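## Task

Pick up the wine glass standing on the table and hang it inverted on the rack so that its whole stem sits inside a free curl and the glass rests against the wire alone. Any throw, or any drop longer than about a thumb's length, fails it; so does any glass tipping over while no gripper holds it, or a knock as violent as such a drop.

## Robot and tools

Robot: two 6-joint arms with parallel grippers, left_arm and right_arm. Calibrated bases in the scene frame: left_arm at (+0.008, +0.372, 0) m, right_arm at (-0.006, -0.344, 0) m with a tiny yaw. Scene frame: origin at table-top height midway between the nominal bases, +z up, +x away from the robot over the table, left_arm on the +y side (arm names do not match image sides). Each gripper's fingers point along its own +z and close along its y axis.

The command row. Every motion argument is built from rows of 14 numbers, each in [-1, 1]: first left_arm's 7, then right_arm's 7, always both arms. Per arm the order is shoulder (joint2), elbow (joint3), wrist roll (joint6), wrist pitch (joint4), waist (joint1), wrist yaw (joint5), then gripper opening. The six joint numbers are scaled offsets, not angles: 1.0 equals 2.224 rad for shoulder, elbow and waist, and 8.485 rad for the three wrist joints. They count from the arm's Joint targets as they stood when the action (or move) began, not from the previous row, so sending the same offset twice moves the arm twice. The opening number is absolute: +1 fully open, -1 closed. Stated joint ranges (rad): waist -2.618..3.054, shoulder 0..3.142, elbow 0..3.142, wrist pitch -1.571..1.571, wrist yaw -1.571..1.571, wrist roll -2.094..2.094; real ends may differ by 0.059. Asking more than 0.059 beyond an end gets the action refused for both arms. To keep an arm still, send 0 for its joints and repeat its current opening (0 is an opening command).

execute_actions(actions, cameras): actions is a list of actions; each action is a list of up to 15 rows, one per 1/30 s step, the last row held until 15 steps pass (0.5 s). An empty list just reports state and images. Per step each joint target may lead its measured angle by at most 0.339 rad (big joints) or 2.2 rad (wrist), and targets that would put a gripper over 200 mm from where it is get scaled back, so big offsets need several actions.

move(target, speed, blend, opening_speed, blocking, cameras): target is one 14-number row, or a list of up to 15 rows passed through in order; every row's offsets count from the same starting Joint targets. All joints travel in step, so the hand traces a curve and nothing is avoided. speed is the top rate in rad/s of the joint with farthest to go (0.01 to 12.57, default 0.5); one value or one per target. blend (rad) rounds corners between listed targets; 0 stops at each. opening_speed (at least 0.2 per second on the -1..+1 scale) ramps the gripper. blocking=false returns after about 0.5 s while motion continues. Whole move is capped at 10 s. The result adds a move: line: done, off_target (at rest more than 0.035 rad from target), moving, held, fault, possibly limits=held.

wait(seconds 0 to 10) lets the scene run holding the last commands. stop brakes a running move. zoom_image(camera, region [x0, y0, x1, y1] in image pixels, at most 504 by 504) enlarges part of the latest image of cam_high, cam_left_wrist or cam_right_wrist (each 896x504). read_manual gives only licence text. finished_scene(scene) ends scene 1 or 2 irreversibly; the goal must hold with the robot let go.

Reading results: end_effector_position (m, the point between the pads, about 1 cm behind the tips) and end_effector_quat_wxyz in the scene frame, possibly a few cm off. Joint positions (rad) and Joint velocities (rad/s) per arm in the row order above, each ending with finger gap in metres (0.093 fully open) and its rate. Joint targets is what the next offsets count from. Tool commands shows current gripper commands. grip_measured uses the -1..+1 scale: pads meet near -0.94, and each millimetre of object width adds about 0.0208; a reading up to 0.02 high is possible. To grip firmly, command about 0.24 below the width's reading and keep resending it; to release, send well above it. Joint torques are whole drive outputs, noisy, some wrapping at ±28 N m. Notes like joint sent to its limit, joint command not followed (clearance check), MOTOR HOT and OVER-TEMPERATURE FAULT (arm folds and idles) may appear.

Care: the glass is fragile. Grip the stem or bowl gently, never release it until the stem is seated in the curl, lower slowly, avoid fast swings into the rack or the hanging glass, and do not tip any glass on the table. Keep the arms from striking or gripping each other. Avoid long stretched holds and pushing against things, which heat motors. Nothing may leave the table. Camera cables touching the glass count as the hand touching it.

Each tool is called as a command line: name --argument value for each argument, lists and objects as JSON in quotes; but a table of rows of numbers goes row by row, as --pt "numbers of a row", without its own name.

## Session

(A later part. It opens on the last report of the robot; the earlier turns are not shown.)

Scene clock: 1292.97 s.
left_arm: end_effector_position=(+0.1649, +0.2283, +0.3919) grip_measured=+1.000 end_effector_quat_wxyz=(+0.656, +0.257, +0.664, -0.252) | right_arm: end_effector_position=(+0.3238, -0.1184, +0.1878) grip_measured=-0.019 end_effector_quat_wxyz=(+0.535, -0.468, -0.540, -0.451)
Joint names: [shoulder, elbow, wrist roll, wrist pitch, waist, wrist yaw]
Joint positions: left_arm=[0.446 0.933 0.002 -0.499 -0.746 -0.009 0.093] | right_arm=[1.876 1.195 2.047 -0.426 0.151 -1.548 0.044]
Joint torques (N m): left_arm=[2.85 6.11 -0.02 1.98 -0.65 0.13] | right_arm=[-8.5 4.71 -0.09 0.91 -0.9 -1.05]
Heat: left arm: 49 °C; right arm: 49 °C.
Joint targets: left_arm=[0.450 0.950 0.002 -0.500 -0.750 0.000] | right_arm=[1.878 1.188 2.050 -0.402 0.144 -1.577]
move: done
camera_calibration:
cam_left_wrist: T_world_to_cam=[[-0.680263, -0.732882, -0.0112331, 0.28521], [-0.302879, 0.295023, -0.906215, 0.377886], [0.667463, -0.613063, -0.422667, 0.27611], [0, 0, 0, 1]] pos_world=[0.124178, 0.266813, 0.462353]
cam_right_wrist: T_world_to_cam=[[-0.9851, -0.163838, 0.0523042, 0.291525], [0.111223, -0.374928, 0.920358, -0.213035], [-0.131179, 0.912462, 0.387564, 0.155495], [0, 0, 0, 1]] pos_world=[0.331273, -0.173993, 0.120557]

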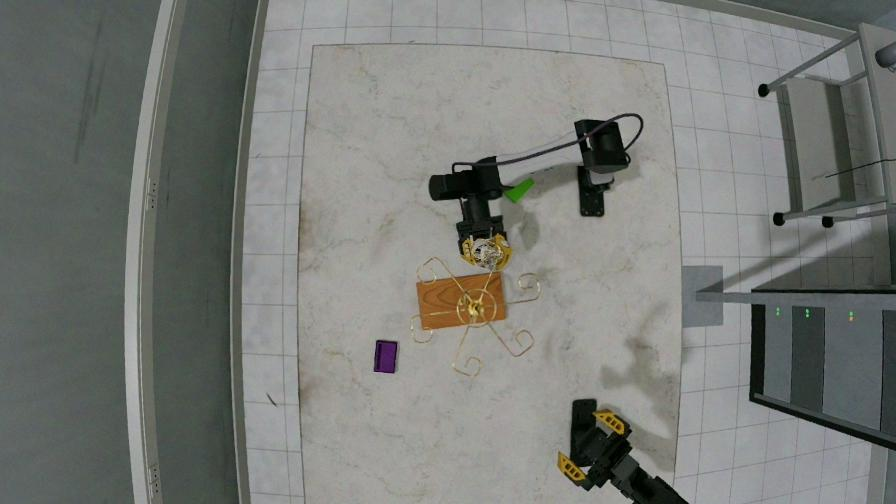

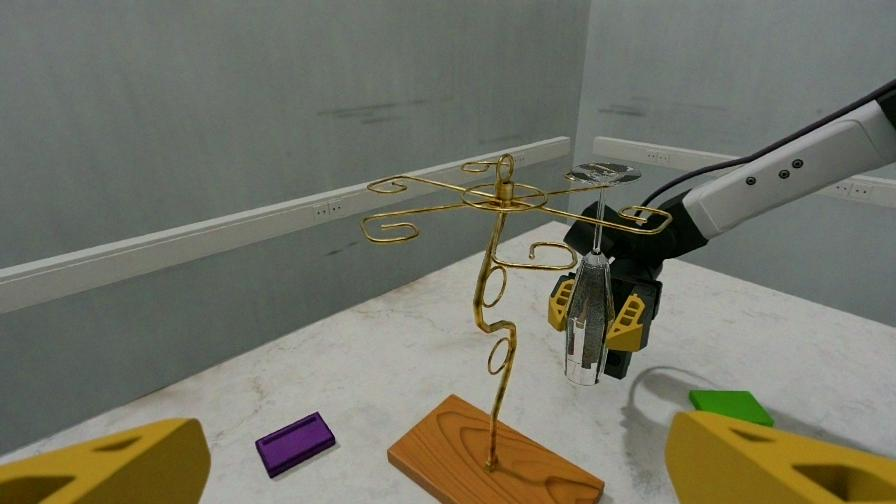

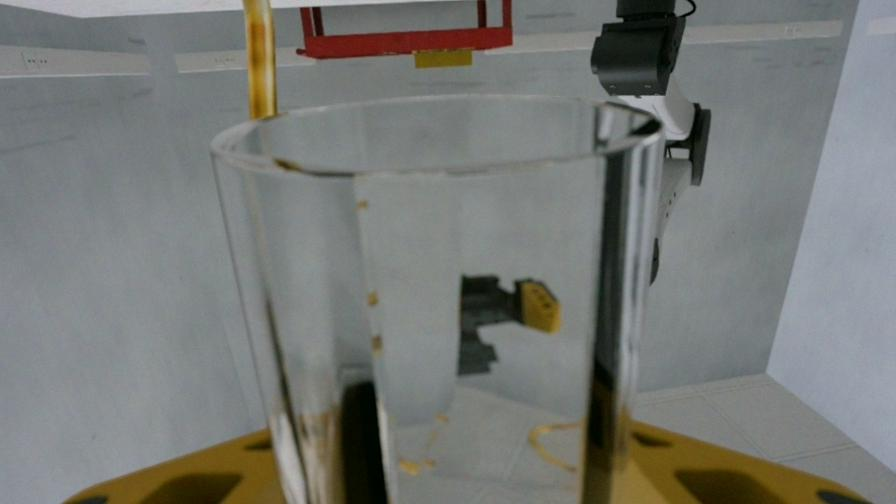

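move --target '[0,0,0,0,0,0,1, 0.00177,-0.0033,0,0.00133,0,0,-0.2]' --speed 0.03 --cameras '["all"]'

zoom_image --camera "cam_left_wrist" --region '[550, 140, 640, 210]'

Scene clock: 1303.43 s.
left_arm: end_effector_position=(+0.1649, +0.2283, +0.3919) grip_measured=+1.000 end_effector_quat_wxyz=(+0.656, +0.257, +0.664, -0.252) | right_arm: end_effector_position=(+0.3235, -0.1184, +0.1862) grip_measured=-0.019 end_effector_quat_wxyz=(+0.536, -0.467, -0.540, -0.452)
Joint names: [shoulder, elbow, wrist roll, wrist pitch, waist, wrist yaw]
Joint positions: left_arm=[0.446 0.933 0.002 -0.499 -0.746 -0.009 0.093] | right_arm=[1.879 1.189 2.049 -0.416 0.151 -1.551 0.044]
Joint torques (N m): left_arm=[2.95 6.11 -0.12 2 -0.81 0.07] | right_arm=[-8.44 4.51 -0.12 0.94 -0.66 -1]
Heat: left arm: 49 °C; right arm: 49 °C.
Joint targets: left_arm=[0.450 0.950 0.002 -0.500 -0.750 0.000] | right_arm=[1.883 1.180 2.050 -0.391 0.144 -1.577]
move: done
camera_calibration:
cam_left_wrist: T_world_to_cam=[[-0.680263, -0.732882, -0.0112331, 0.28521], [-0.302879, 0.295023, -0.906215, 0.377886], [0.667463, -0.613063, -0.422667, 0.27611], [0, 0, 0, 1]] pos_world=[0.124178, 0.266813, 0.462353]
cam_right_wrist: T_world_to_cam=[[-0.984872, -0.165314, 0.0519409, 0.291046], [0.111823, -0.37736, 0.919291, -0.211811], [-0.132371, 0.911192, 0.390137, 0.15593], [0, 0, 0, 1]] pos_world=[0.330969, -0.173897, 0.118764]

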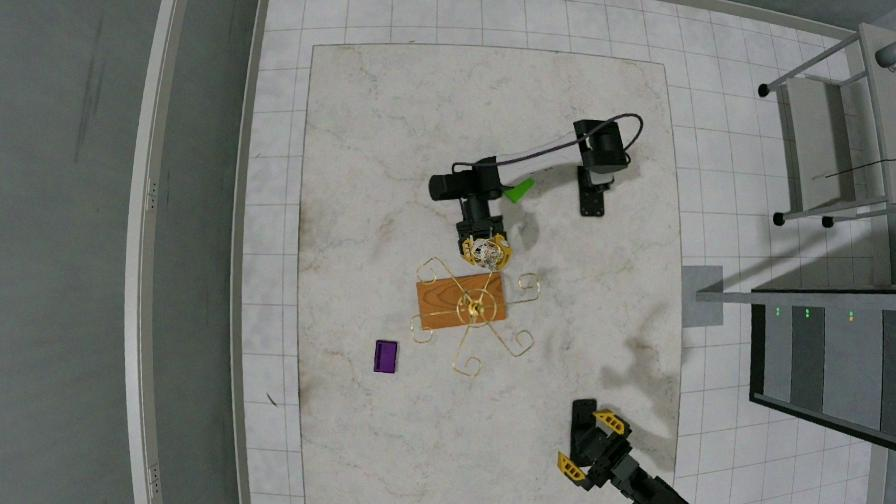

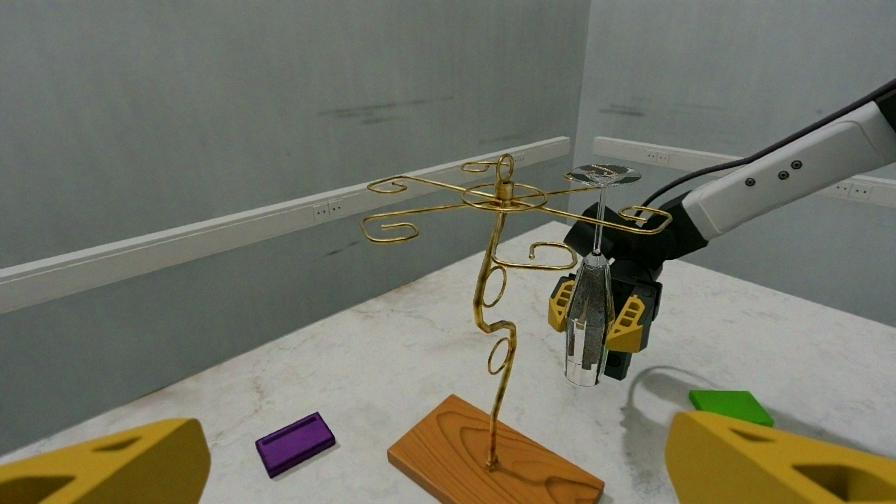

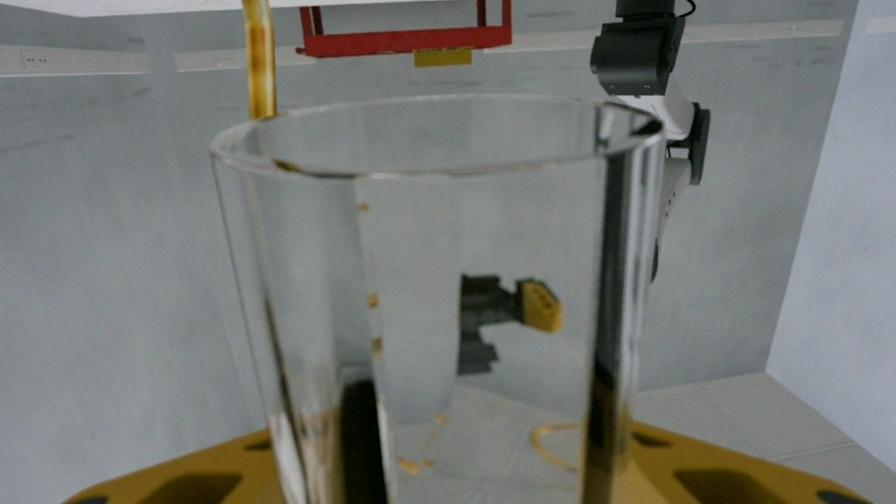

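Scaled by 5.600 from the camera's 896x504 image, which has a finer 1280x720 frame.

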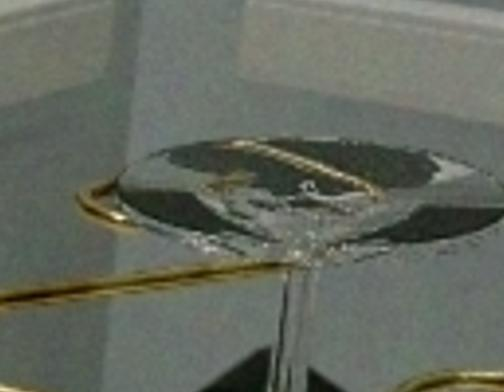

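move --target '[0,0,0,0,0,0,1, 0.00118,-0.0022,0,0.00089,0,0,-0.2]' --speed 0.03 --cameras '["all"]'

zoom_image --camera "cam_left_wrist" --region '[560, 150, 650, 220]'

zoom_image --camera "cam_high" --region '[460, 230, 520, 290]'

Scene clock: 1354.20 s.
left_arm: end_effector_position=(+0.1649, +0.2283, +0.3919) grip_measured=+1.000 end_effector_quat_wxyz=(+0.656, +0.257, +0.664, -0.252) | right_arm: end_effector_position=(+0.3239, -0.1183, +0.1862) grip_measured=-0.019 end_effector_quat_wxyz=(+0.535, -0.464, -0.541, -0.454)
Joint names: [shoulder, elbow, wrist roll, wrist pitch, waist, wrist yaw]
Joint positions: left_arm=[0.446 0.933 0.002 -0.499 -0.746 -0.009 0.093] | right_arm=[1.881 1.188 2.049 -0.407 0.151 -1.553 0.044]
Joint torques (N m): left_arm=[2.96 6.09 -0.11 1.97 -0.72 0.03] | right_arm=[-8.18 4.22 -0.07 0.92 -0.75 -0.98]
Heat: left arm: 49 °C; right arm: 49 °C.
Joint targets: left_arm=[0.450 0.950 0.002 -0.500 -0.750 0.000] | right_arm=[1.885 1.175 2.050 -0.383 0.144 -1.577]
move: done
camera_calibration:
cam_left_wrist: T_world_to_cam=[[-0.680263, -0.732882, -0.0112331, 0.28521], [-0.302879, 0.295023, -0.906215, 0.377886], [0.667463, -0.613063, -0.422667, 0.27611], [0, 0, 0, 1]] pos_world=[0.124178, 0.266813, 0.462353]
cam_right_wrist: T_world_to_cam=[[-0.98495, -0.166651, 0.0458474, 0.292412], [0.107103, -0.380274, 0.918652, -0.210527], [-0.135659, 0.909736, 0.392399, 0.15628], [0, 0, 0, 1]] pos_world=[0.33176, -0.173501, 0.11867]

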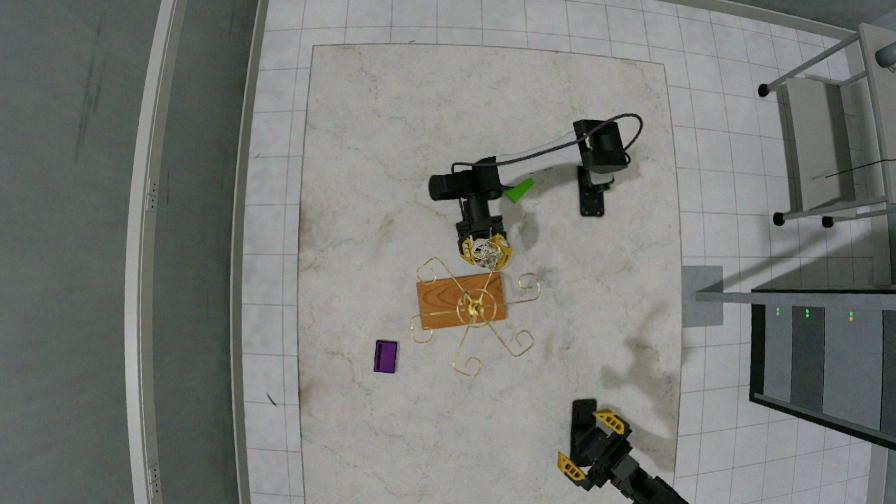

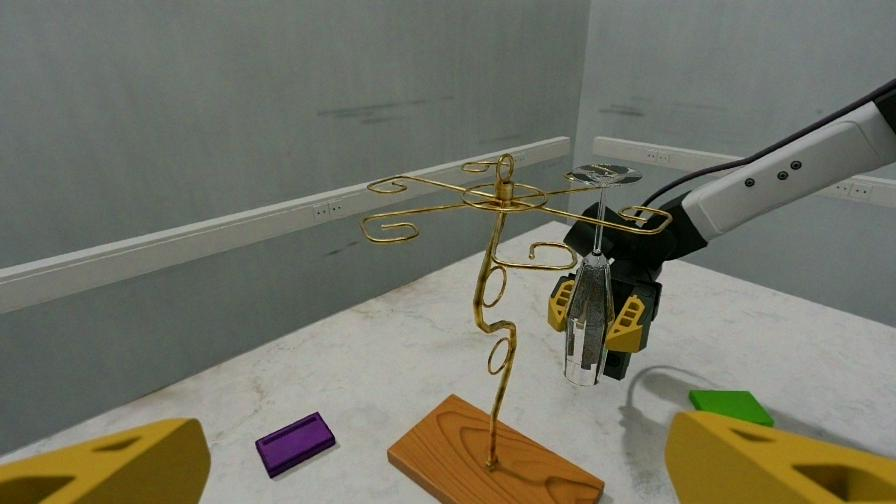

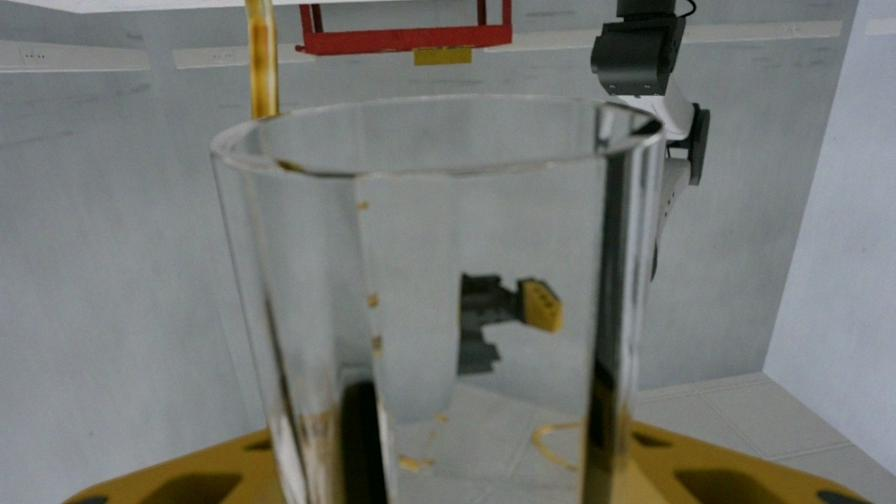

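Scaled by 5.600 from the camera's 896x504 image, which has a finer 1280x720 frame.

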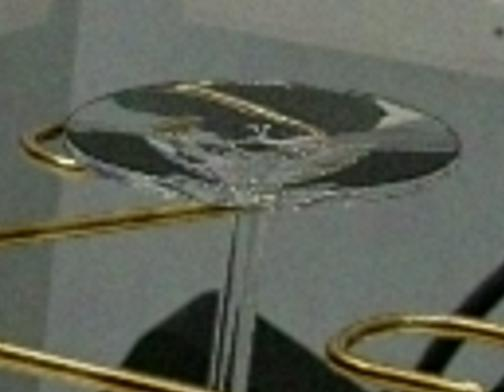

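Scaled by 8.400 from the camera's 896x504 image, which has a finer 1280x720 frame.

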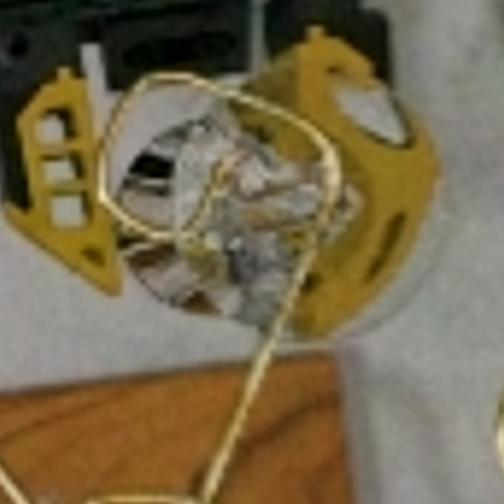

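move --target '[0,0,0,0,0,0,1, 0,0,0,0,0,0,0.12]' --speed 0.05 --opening_speed 0.2 --cameras '["all"]'

zoom_image --camera "cam_left_wrist" --region '[560, 150, 650, 220]'

Scene clock: 1425.80 s.
left_arm: end_effector_position=(+0.1649, +0.2283, +0.3919) grip_measured=+1.000 end_effector_quat_wxyz=(+0.656, +0.257, +0.664, -0.252) | right_arm: end_effector_position=(+0.3239, -0.1183, +0.1861) grip_measured=+0.118 end_effector_quat_wxyz=(+0.535, -0.464, -0.540, -0.454)
Joint names: [shoulder, elbow, wrist roll, wrist pitch, waist, wrist yaw]
Joint positions: left_arm=[0.446 0.933 0.002 -0.499 -0.746 -0.009 0.093] | right_arm=[1.881 1.188 2.05 -0.406 0.151 -1.553 0.051]
Joint torques (N m): left_arm=[2.74 6.08 -0.03 2 -0.69 0.08] | right_arm=[-8.35 4.23 -0.08 0.95 -0.64 -0.97]
Heat: left arm: 49 °C; right arm: 46 °C.
Joint targets: left_arm=[0.450 0.950 0.002 -0.500 -0.750 0.000] | right_arm=[1.885 1.175 2.050 -0.384 0.144 -1.577]
move: done
camera_calibration:
cam_left_wrist: T_world_to_cam=[[-0.680263, -0.732882, -0.0112331, 0.28521], [-0.302879, 0.295023, -0.906215, 0.377886], [0.667463, -0.613063, -0.422667, 0.27611], [0, 0, 0, 1]] pos_world=[0.124178, 0.266813, 0.462353]
cam_right_wrist: T_world_to_cam=[[-0.984943, -0.166591, 0.0462109, 0.292382], [0.107413, -0.380244, 0.918628, -0.21053], [-0.135464, 0.909759, 0.392413, 0.156257], [0, 0, 0, 1]] pos_world=[0.331761, -0.173501, 0.11857]

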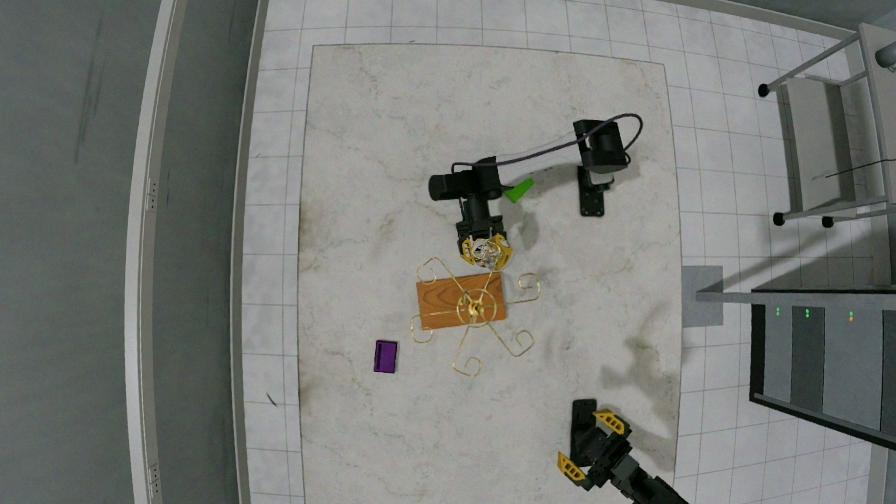

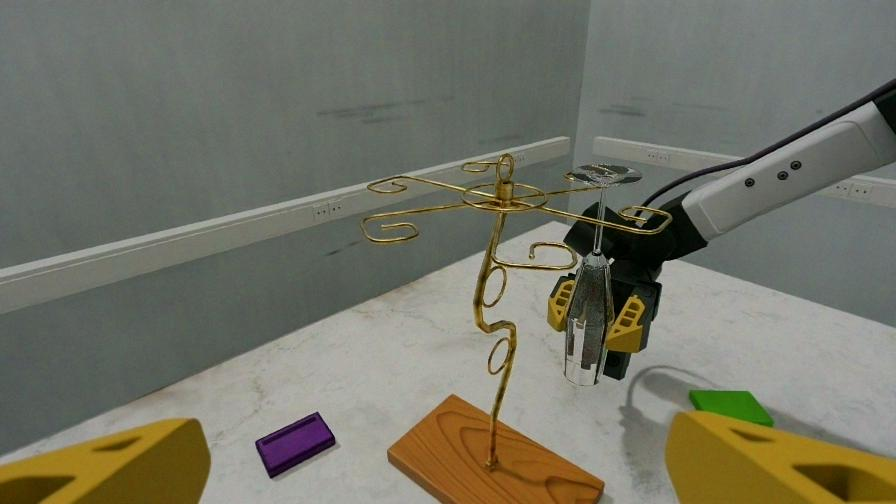

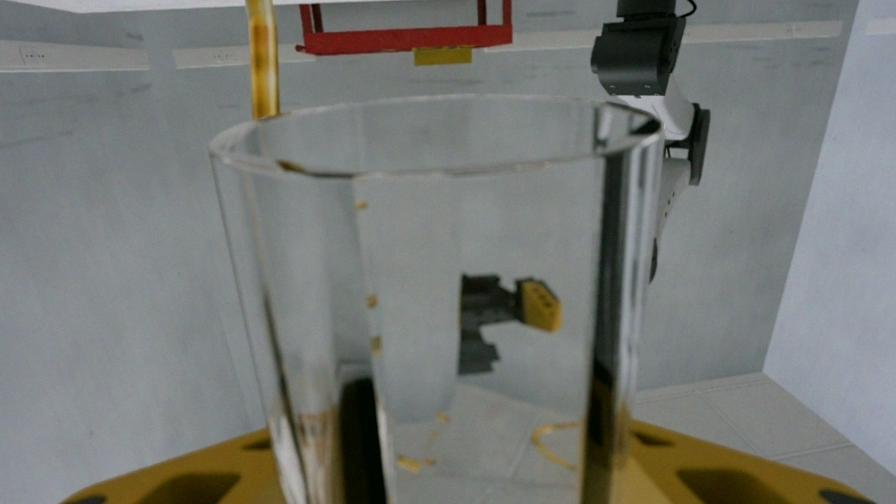

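Scaled by 5.600 from the camera's 896x504 image, which has a finer 1280x720 frame.

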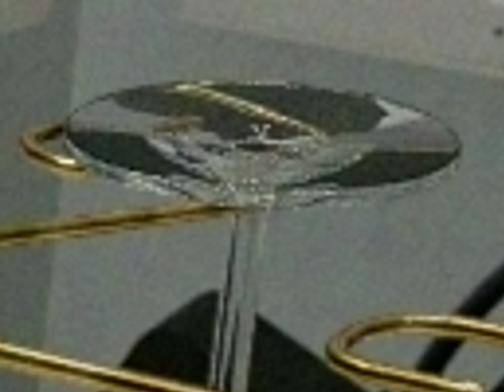

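move --target '[0,0,0,0,0,0,1, 0,0,0,0,0,0,0.2]' --speed 0.05 --opening_speed 0.2 --cameras '["all"]'

zoom_image --camera "cam_left_wrist" --region '[560, 150, 650, 220]'

Scene clock: 1432.73 s.
left_arm: end_effector_position=(+0.1649, +0.2283, +0.3919) grip_measured=+1.000 end_effector_quat_wxyz=(+0.656, +0.257, +0.664, -0.252) | right_arm: end_effector_position=(+0.3233, -0.1184, +0.1881) grip_measured=+0.197 end_effector_quat_wxyz=(+0.538, -0.459, -0.540, -0.456)
Joint names: [shoulder, elbow, wrist roll, wrist pitch, waist, wrist yaw]
Joint positions: left_arm=[0.446 0.933 0.002 -0.499 -0.746 -0.009 0.093] | right_arm=[1.881 1.188 2.05 -0.401 0.151 -1.566 0.055]
Joint torques (N m): left_arm=[2.85 6.3 -0.08 1.96 -0.76 0.14] | right_arm=[-8.21 4.26 -0.14 0.87 -0.79 -0.84]
Heat: left arm: 49 °C; right arm: 46 °C.
Joint targets: left_arm=[0.450 0.950 0.002 -0.500 -0.750 0.000] | right_arm=[1.885 1.175 2.050 -0.384 0.144 -1.577]
move: done
camera_calibration:
cam_left_wrist: T_world_to_cam=[[-0.680263, -0.732882, -0.0112331, 0.28521], [-0.302879, 0.295023, -0.906215, 0.377886], [0.667463, -0.613063, -0.422667, 0.27611], [0, 0, 0, 1]] pos_world=[0.124178, 0.266813, 0.462353]
cam_right_wrist: T_world_to_cam=[[-0.984088, -0.17284, 0.0411979, 0.291667], [0.106868, -0.390518, 0.914371, -0.212627], [-0.141951, 0.904225, 0.402775, 0.154933], [0, 0, 0, 1]] pos_world=[0.331742, -0.172717, 0.120001]

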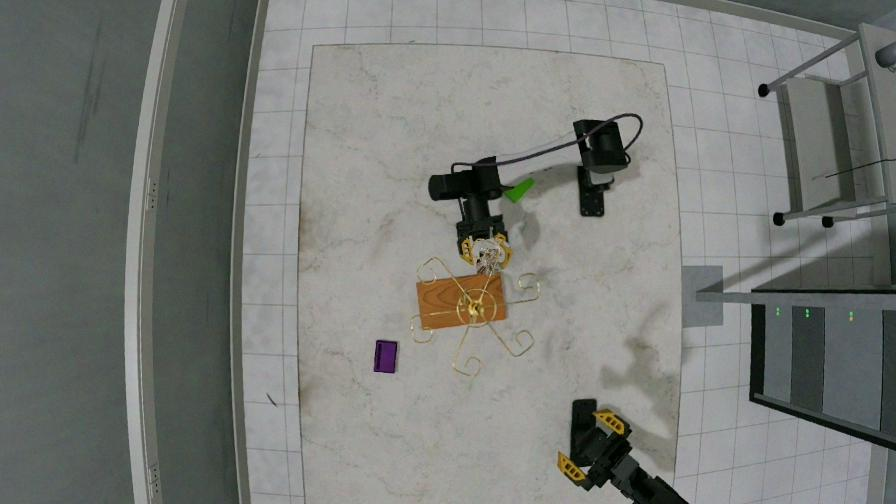

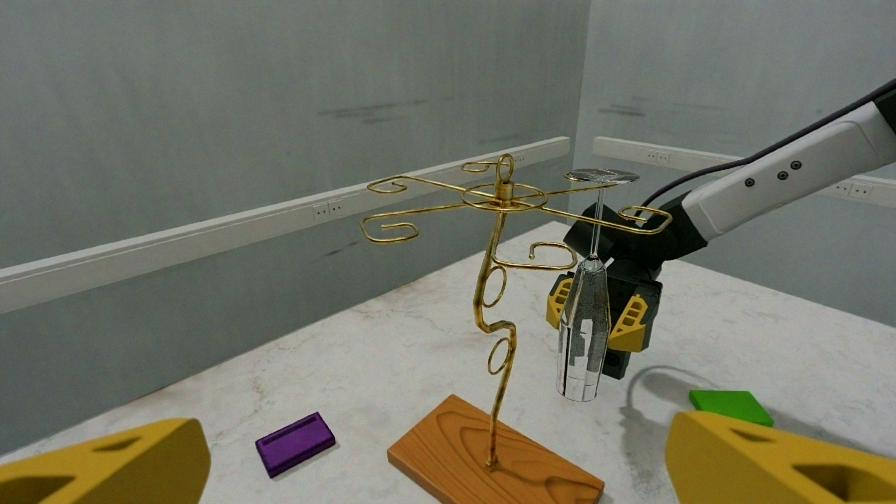

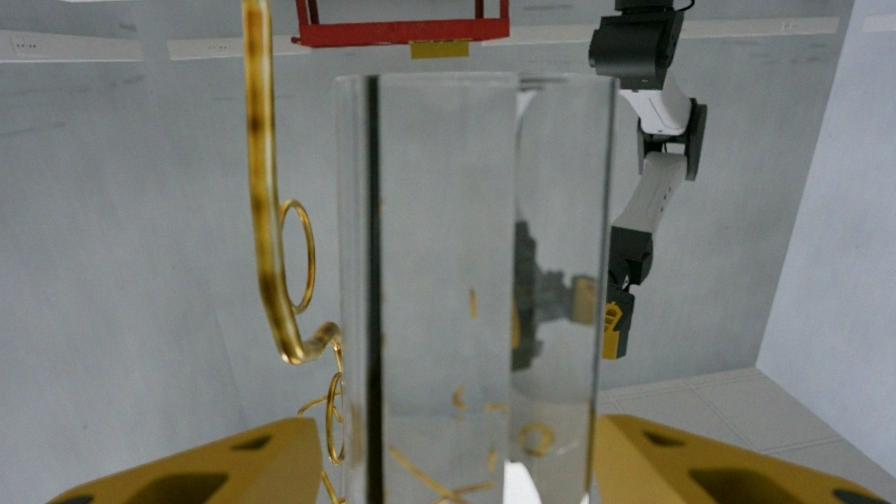

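Scaled by 5.600 from the camera's 896x504 image, which has a finer 1280x720 frame.

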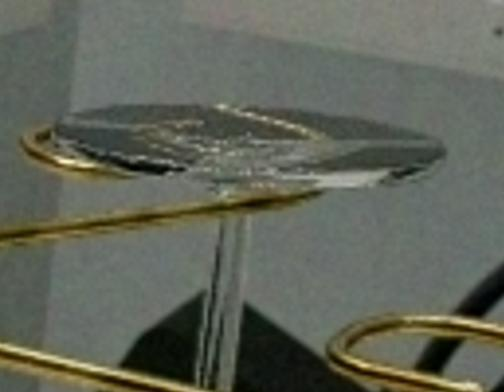

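zoom_image --camera "cam_high" --region '[450, 220, 530, 300]'

zoom_image --camera "cam_left_wrist" --region '[520, 150, 700, 420]'

zoom_image --camera "cam_right_wrist" --region '[200, 0, 700, 504]'

Scaled by 6.300 from the camera's 896x504 image, which has a finer 1280x720 frame.

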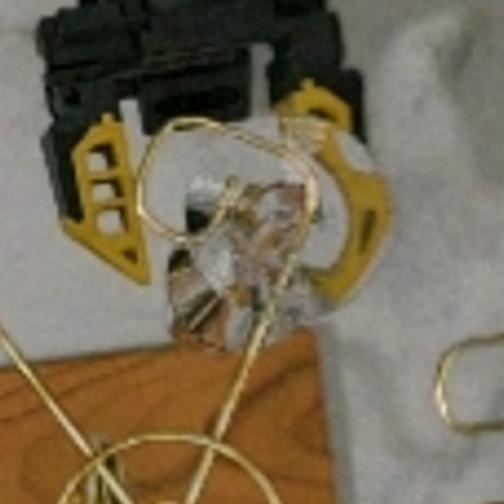

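Scaled by 1.867 from the camera's 896x504 image, which has a finer 1280x720 frame.

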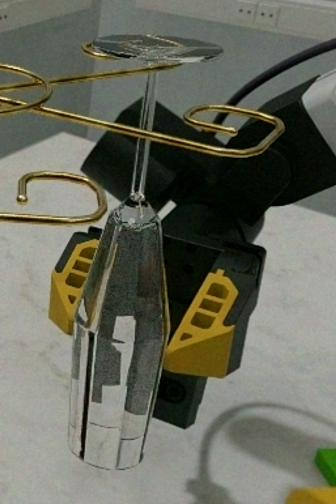

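Scaled by 1.000.

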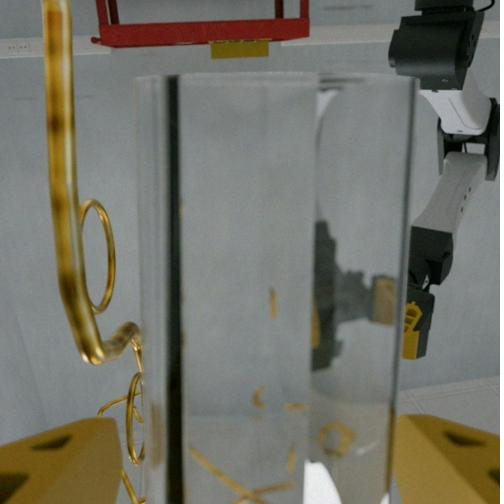

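wait --seconds 0.2 --cameras '["all"]'

zoom_image --camera "cam_left_wrist" --region '[560, 150, 650, 220]'

zoom_image --camera "cam_high" --region '[460, 230, 520, 290]'

Scene clock: 1475.90 s.
left_arm: end_effector_position=(+0.1649, +0.2283, +0.3919) grip_measured=+1.000 end_effector_quat_wxyz=(+0.656, +0.257, +0.664, -0.252) | right_arm: end_effector_position=(+0.3233, -0.1184, +0.1883) grip_measured=+0.197 end_effector_quat_wxyz=(+0.538, -0.458, -0.540, -0.456)
Joint names: [shoulder, elbow, wrist roll, wrist pitch, waist, wrist yaw]
Joint positions: left_arm=[0.446 0.933 0.002 -0.499 -0.746 -0.009 0.093] | right_arm=[1.881 1.188 2.05 -0.4 0.151 -1.567 0.055]
Joint torques (N m): left_arm=[2.95 6.15 -0.08 1.98 -0.59 0.07] | right_arm=[-8.28 4.15 -0.06 0.86 -0.73 -0.86]
Heat: left arm: 49 °C; right arm: 46 °C.
Joint targets: left_arm=[0.450 0.950 0.002 -0.500 -0.750 0.000] | right_arm=[1.885 1.175 2.050 -0.383 0.144 -1.577]
Tool commands: left_gripper/opening=+1.0 right_gripper/opening=+0.2
wait: 0.20 s; at rest from the start
camera_calibration:
cam_left_wrist: T_world_to_cam=[[-0.680263, -0.732882, -0.0112331, 0.28521], [-0.302879, 0.295023, -0.906215, 0.377886], [0.667463, -0.613063, -0.422667, 0.27611], [0, 0, 0, 1]] pos_world=[0.124178, 0.266813, 0.462353]
cam_right_wrist: T_world_to_cam=[[-0.984075, -0.173186, 0.0400463, 0.291833], [0.106054, -0.391238, 0.914158, -0.21256], [-0.142652, 0.903847, 0.403375, 0.155002], [0, 0, 0, 1]] pos_world=[0.33184, -0.172718, 0.120102]

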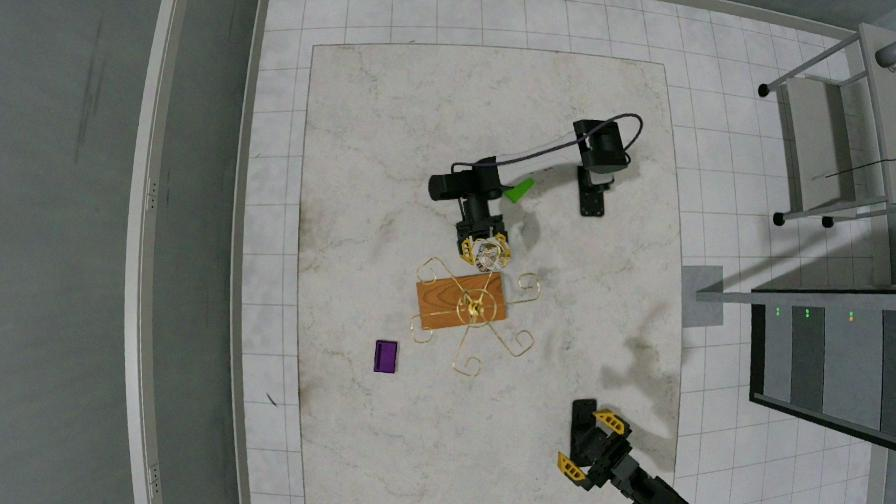

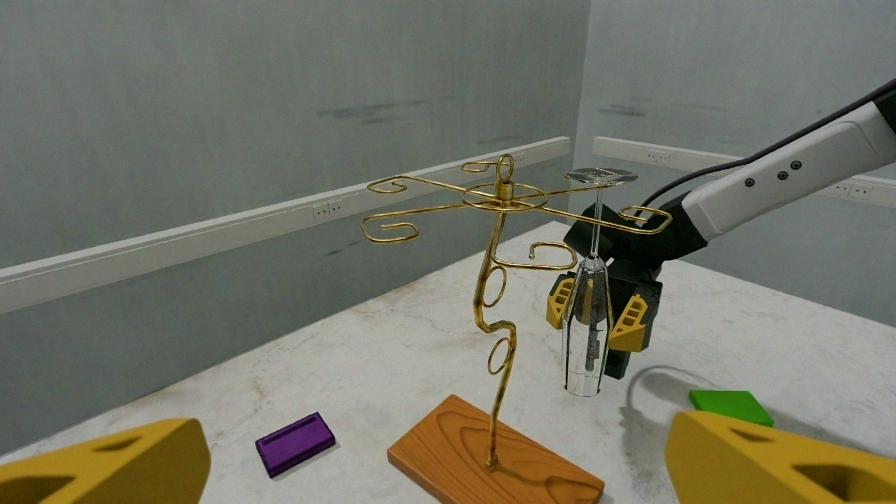

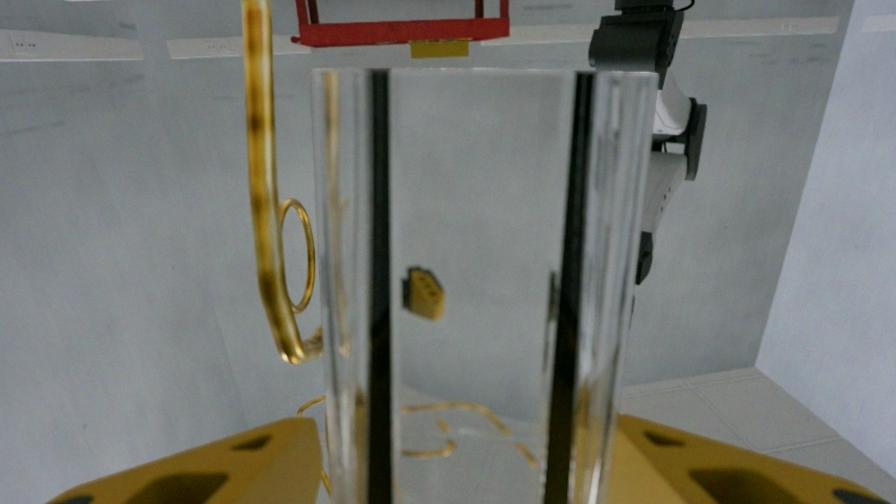

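Scaled by 5.600 from the camera's 896x504 image, which has a finer 1280x720 frame.

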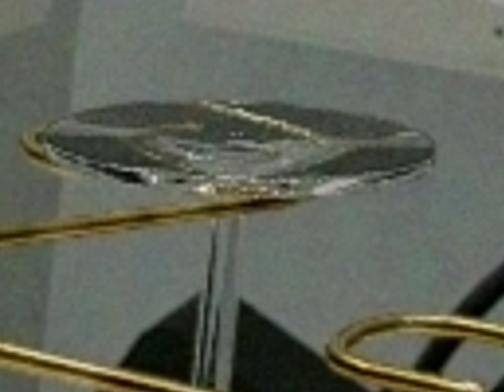

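Scaled by 8.400 from the camera's 896x504 image, which has a finer 1280x720 frame.

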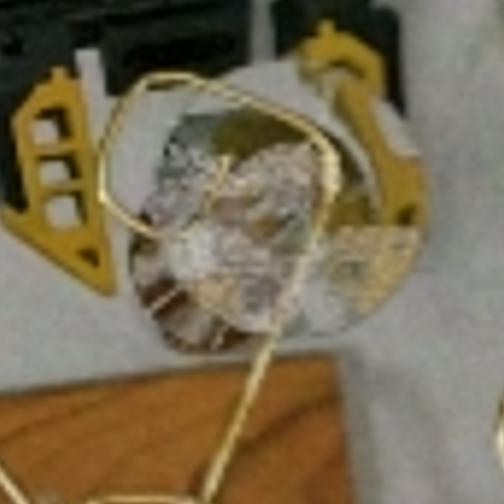

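move --target '[0,0,0,0,0,0,1, 0,0,0,0,0,0,1]' --speed 0.05 --opening_speed 0.5 --cameras '["all"]'

zoom_image --camera "cam_left_wrist" --region '[560, 150, 650, 220]'

zoom_image --camera "cam_high" --region '[460, 230, 520, 290]'

Scene clock: 1491.40 s.
left_arm: end_effector_position=(+0.1649, +0.2283, +0.3919) grip_measured=+1.000 end_effector_quat_wxyz=(+0.656, +0.257, +0.664, -0.252) | right_arm: end_effector_position=(+0.3233, -0.1184, +0.1883) grip_measured=+0.999 end_effector_quat_wxyz=(+0.538, -0.458, -0.540, -0.456)
Joint names: [shoulder, elbow, wrist roll, wrist pitch, waist, wrist yaw]
Joint positions: left_arm=[0.446 0.933 0.002 -0.499 -0.746 -0.009 0.093] | right_arm=[1.881 1.188 2.05 -0.4 0.151 -1.567 0.093]
Joint torques (N m): left_arm=[2.76 6.17 -0.07 1.93 -0.95 0.18] | right_arm=[-8.34 4.31 -0.1 0.86 -0.72 -0.84]
Heat: left arm: 49 °C; right arm: 46 °C.
Joint targets: left_arm=[0.450 0.950 0.002 -0.500 -0.750 0.000] | right_arm=[1.885 1.175 2.050 -0.383 0.144 -1.577]
move: done
camera_calibration:
cam_left_wrist: T_world_to_cam=[[-0.680263, -0.732882, -0.0112331, 0.28521], [-0.302879, 0.295023, -0.906215, 0.377886], [0.667463, -0.613063, -0.422667, 0.27611], [0, 0, 0, 1]] pos_world=[0.124178, 0.266813, 0.462353]
cam_right_wrist: T_world_to_cam=[[-0.984075, -0.173186, 0.0400463, 0.291833], [0.106054, -0.391238, 0.914158, -0.21256], [-0.142652, 0.903847, 0.403375, 0.155002], [0, 0, 0, 1]] pos_world=[0.33184, -0.172718, 0.120102]

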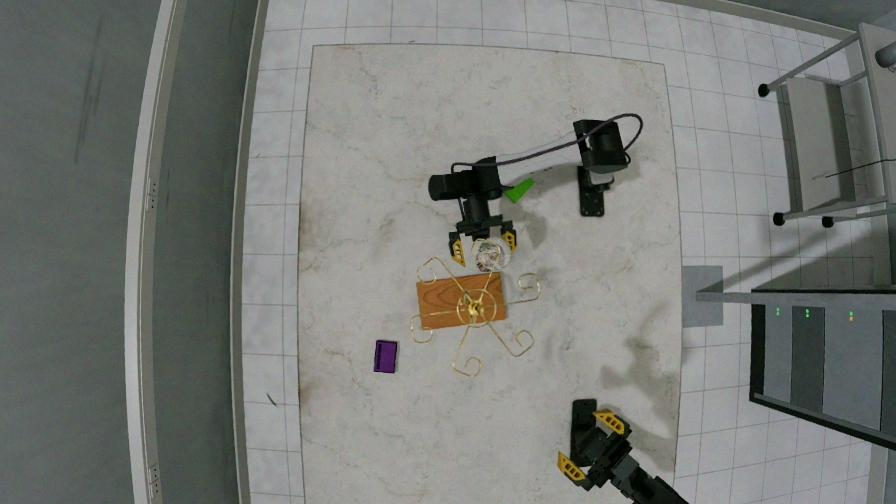

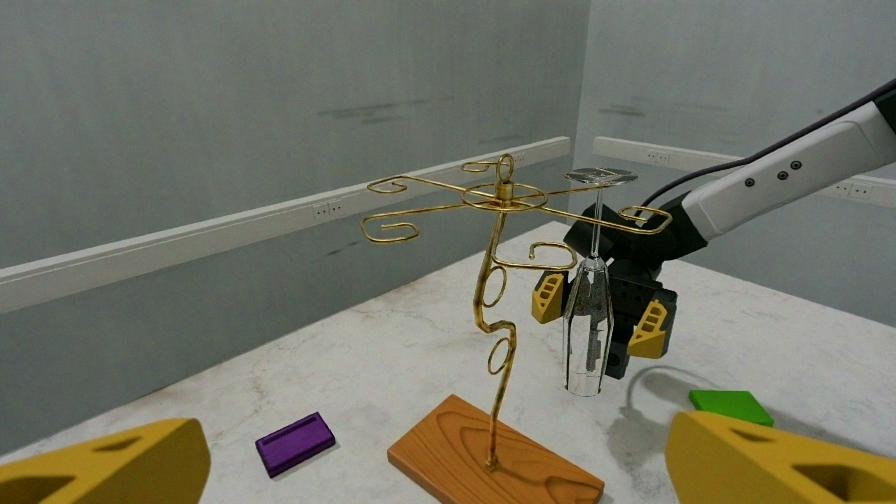

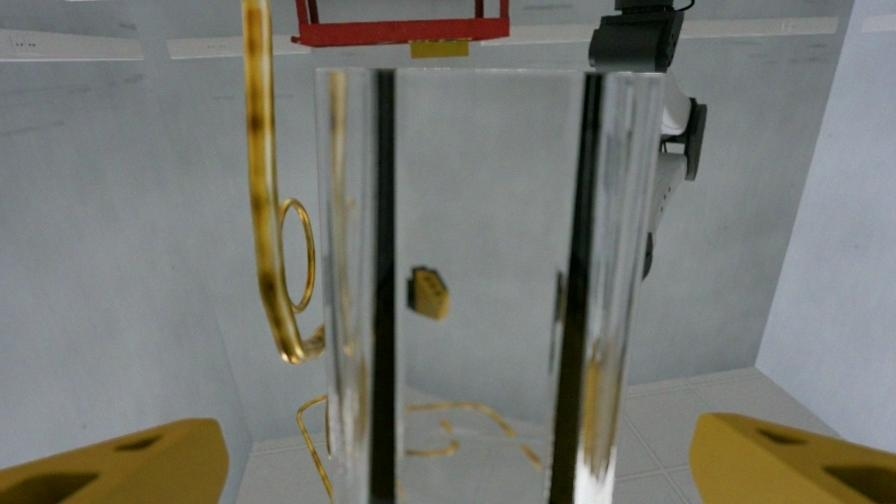

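Scaled by 5.600 from the camera's 896x504 image, which has a finer 1280x720 frame.

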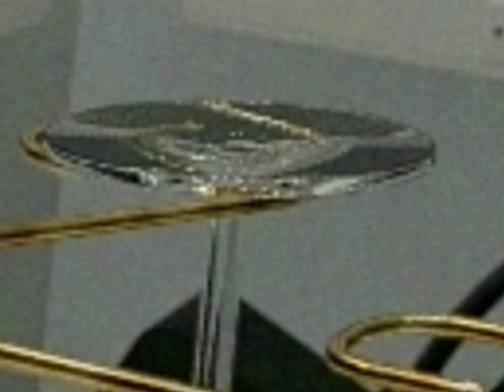

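Scaled by 8.400 from the camera's 896x504 image, which has a finer 1280x720 frame.

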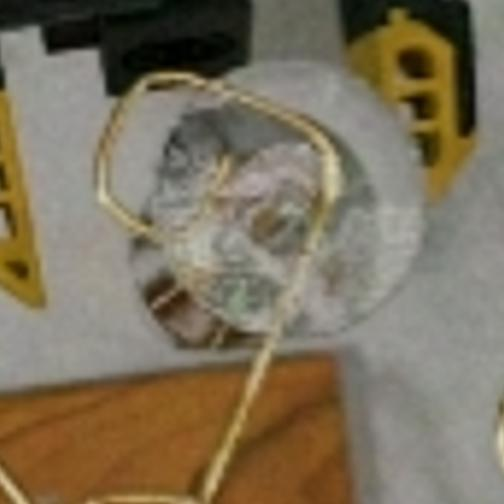

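move --pt "0 0 0 0 0 0 1 -0.0155 0 0 0 0 0 1" --pt "0 0 0 0 0 0 1 -0.0778 -0.0701 0 0.0039 -0.1039 0 1" --speed '[0.1,0.12]' --cameras '["all"]'

zoom_image --camera "cam_left_wrist" --region '[520, 150, 700, 420]'

zoom_image --camera "cam_high" --region '[460, 230, 520, 290]'

Scene clock: 1575.50 s.
left_arm: end_effector_position=(+0.1649, +0.2283, +0.3919) grip_measured=+1.000 end_effector_quat_wxyz=(+0.656, +0.257, +0.664, -0.252) | right_arm: end_effector_position=(+0.3295, -0.1979, +0.1947) grip_measured=+0.999 end_effector_quat_wxyz=(-0.477, +0.514, +0.488, +0.520)
Joint names: [shoulder, elbow, wrist roll, wrist pitch, waist, wrist yaw]
Joint positions: left_arm=[0.446 0.933 0.002 -0.499 -0.746 -0.009 0.093] | right_arm=[1.738 1.031 2.05 -0.368 -0.082 -1.567 0.093]
Joint torques (N m): left_arm=[2.88 6.17 -0.06 2 -0.72 0.08] | right_arm=[-9.8 4.41 -0.08 0.88 -0.65 -0.81]
Heat: left arm: 49 °C; right arm: 45 °C.
Joint targets: left_arm=[0.450 0.950 0.002 -0.500 -0.750 0.000] | right_arm=[1.712 1.020 2.050 -0.350 -0.087 -1.577]
move: done
camera_calibration:
cam_left_wrist: T_world_to_cam=[[-0.680263, -0.732882, -0.0112331, 0.28521], [-0.302879, 0.295023, -0.906215, 0.377886], [0.667463, -0.613063, -0.422667, 0.27611], [0, 0, 0, 1]] pos_world=[0.124178, 0.266813, 0.462353]
cam_right_wrist: T_world_to_cam=[[-0.998048, 0.0584059, 0.0221295, 0.337779], [-0.00336476, -0.404076, 0.914719, -0.216748], [0.062367, 0.912859, 0.403484, 0.159333], [0, 0, 0, 1]] pos_world=[0.326454, -0.25276, 0.1265]

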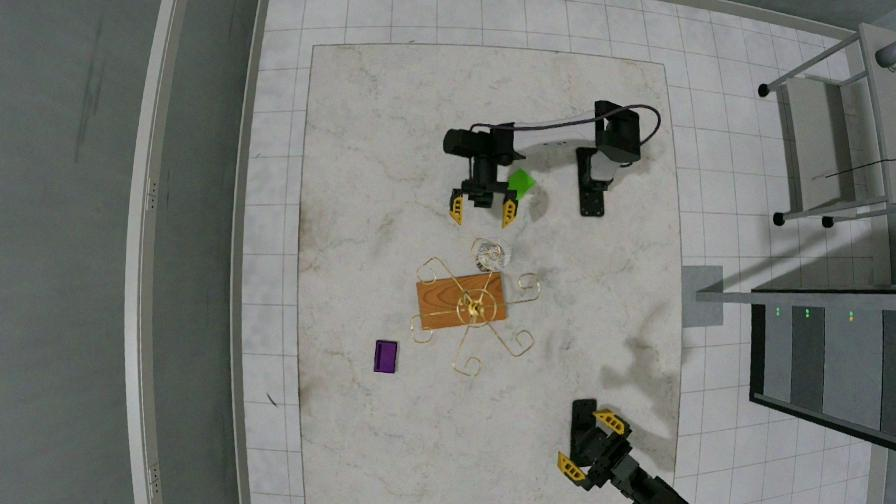

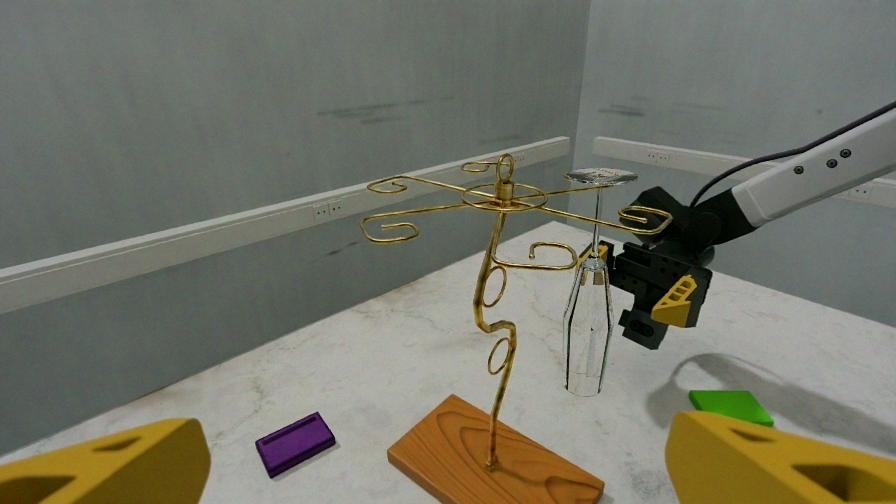

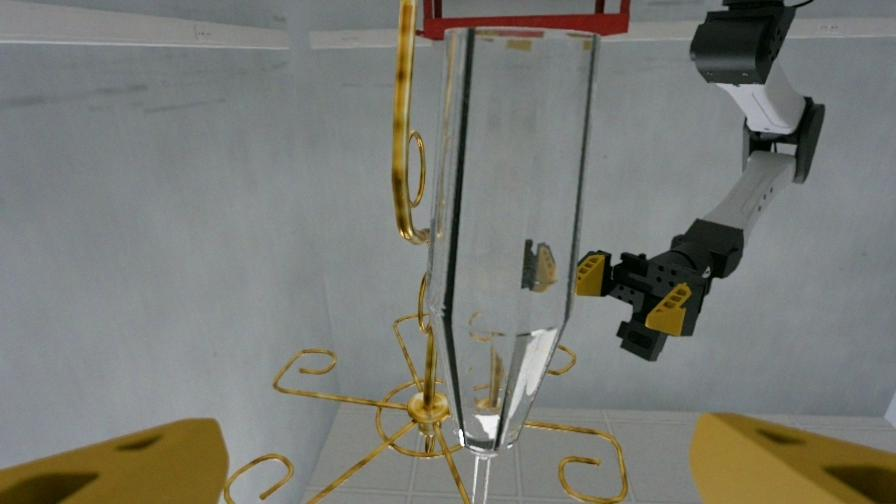

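Scaled by 1.867 from the camera's 896x504 image, which has a finer 1280x720 frame.

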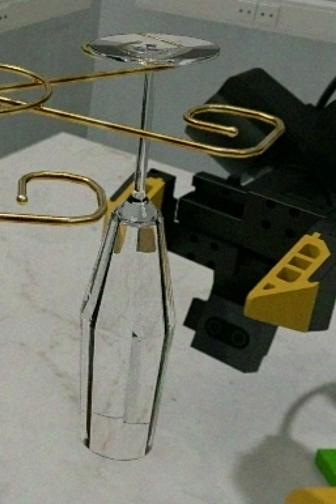

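Scaled by 8.400 from the camera's 896x504 image, which has a finer 1280x720 frame.

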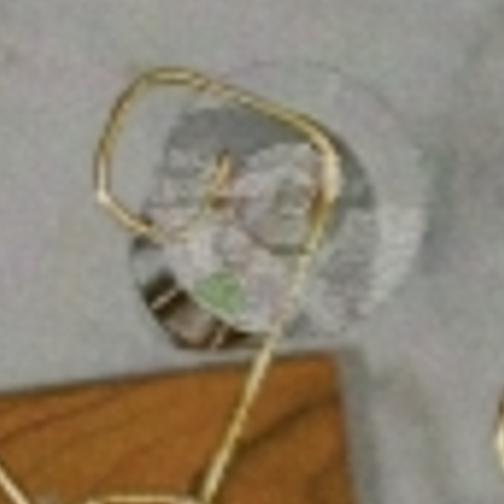

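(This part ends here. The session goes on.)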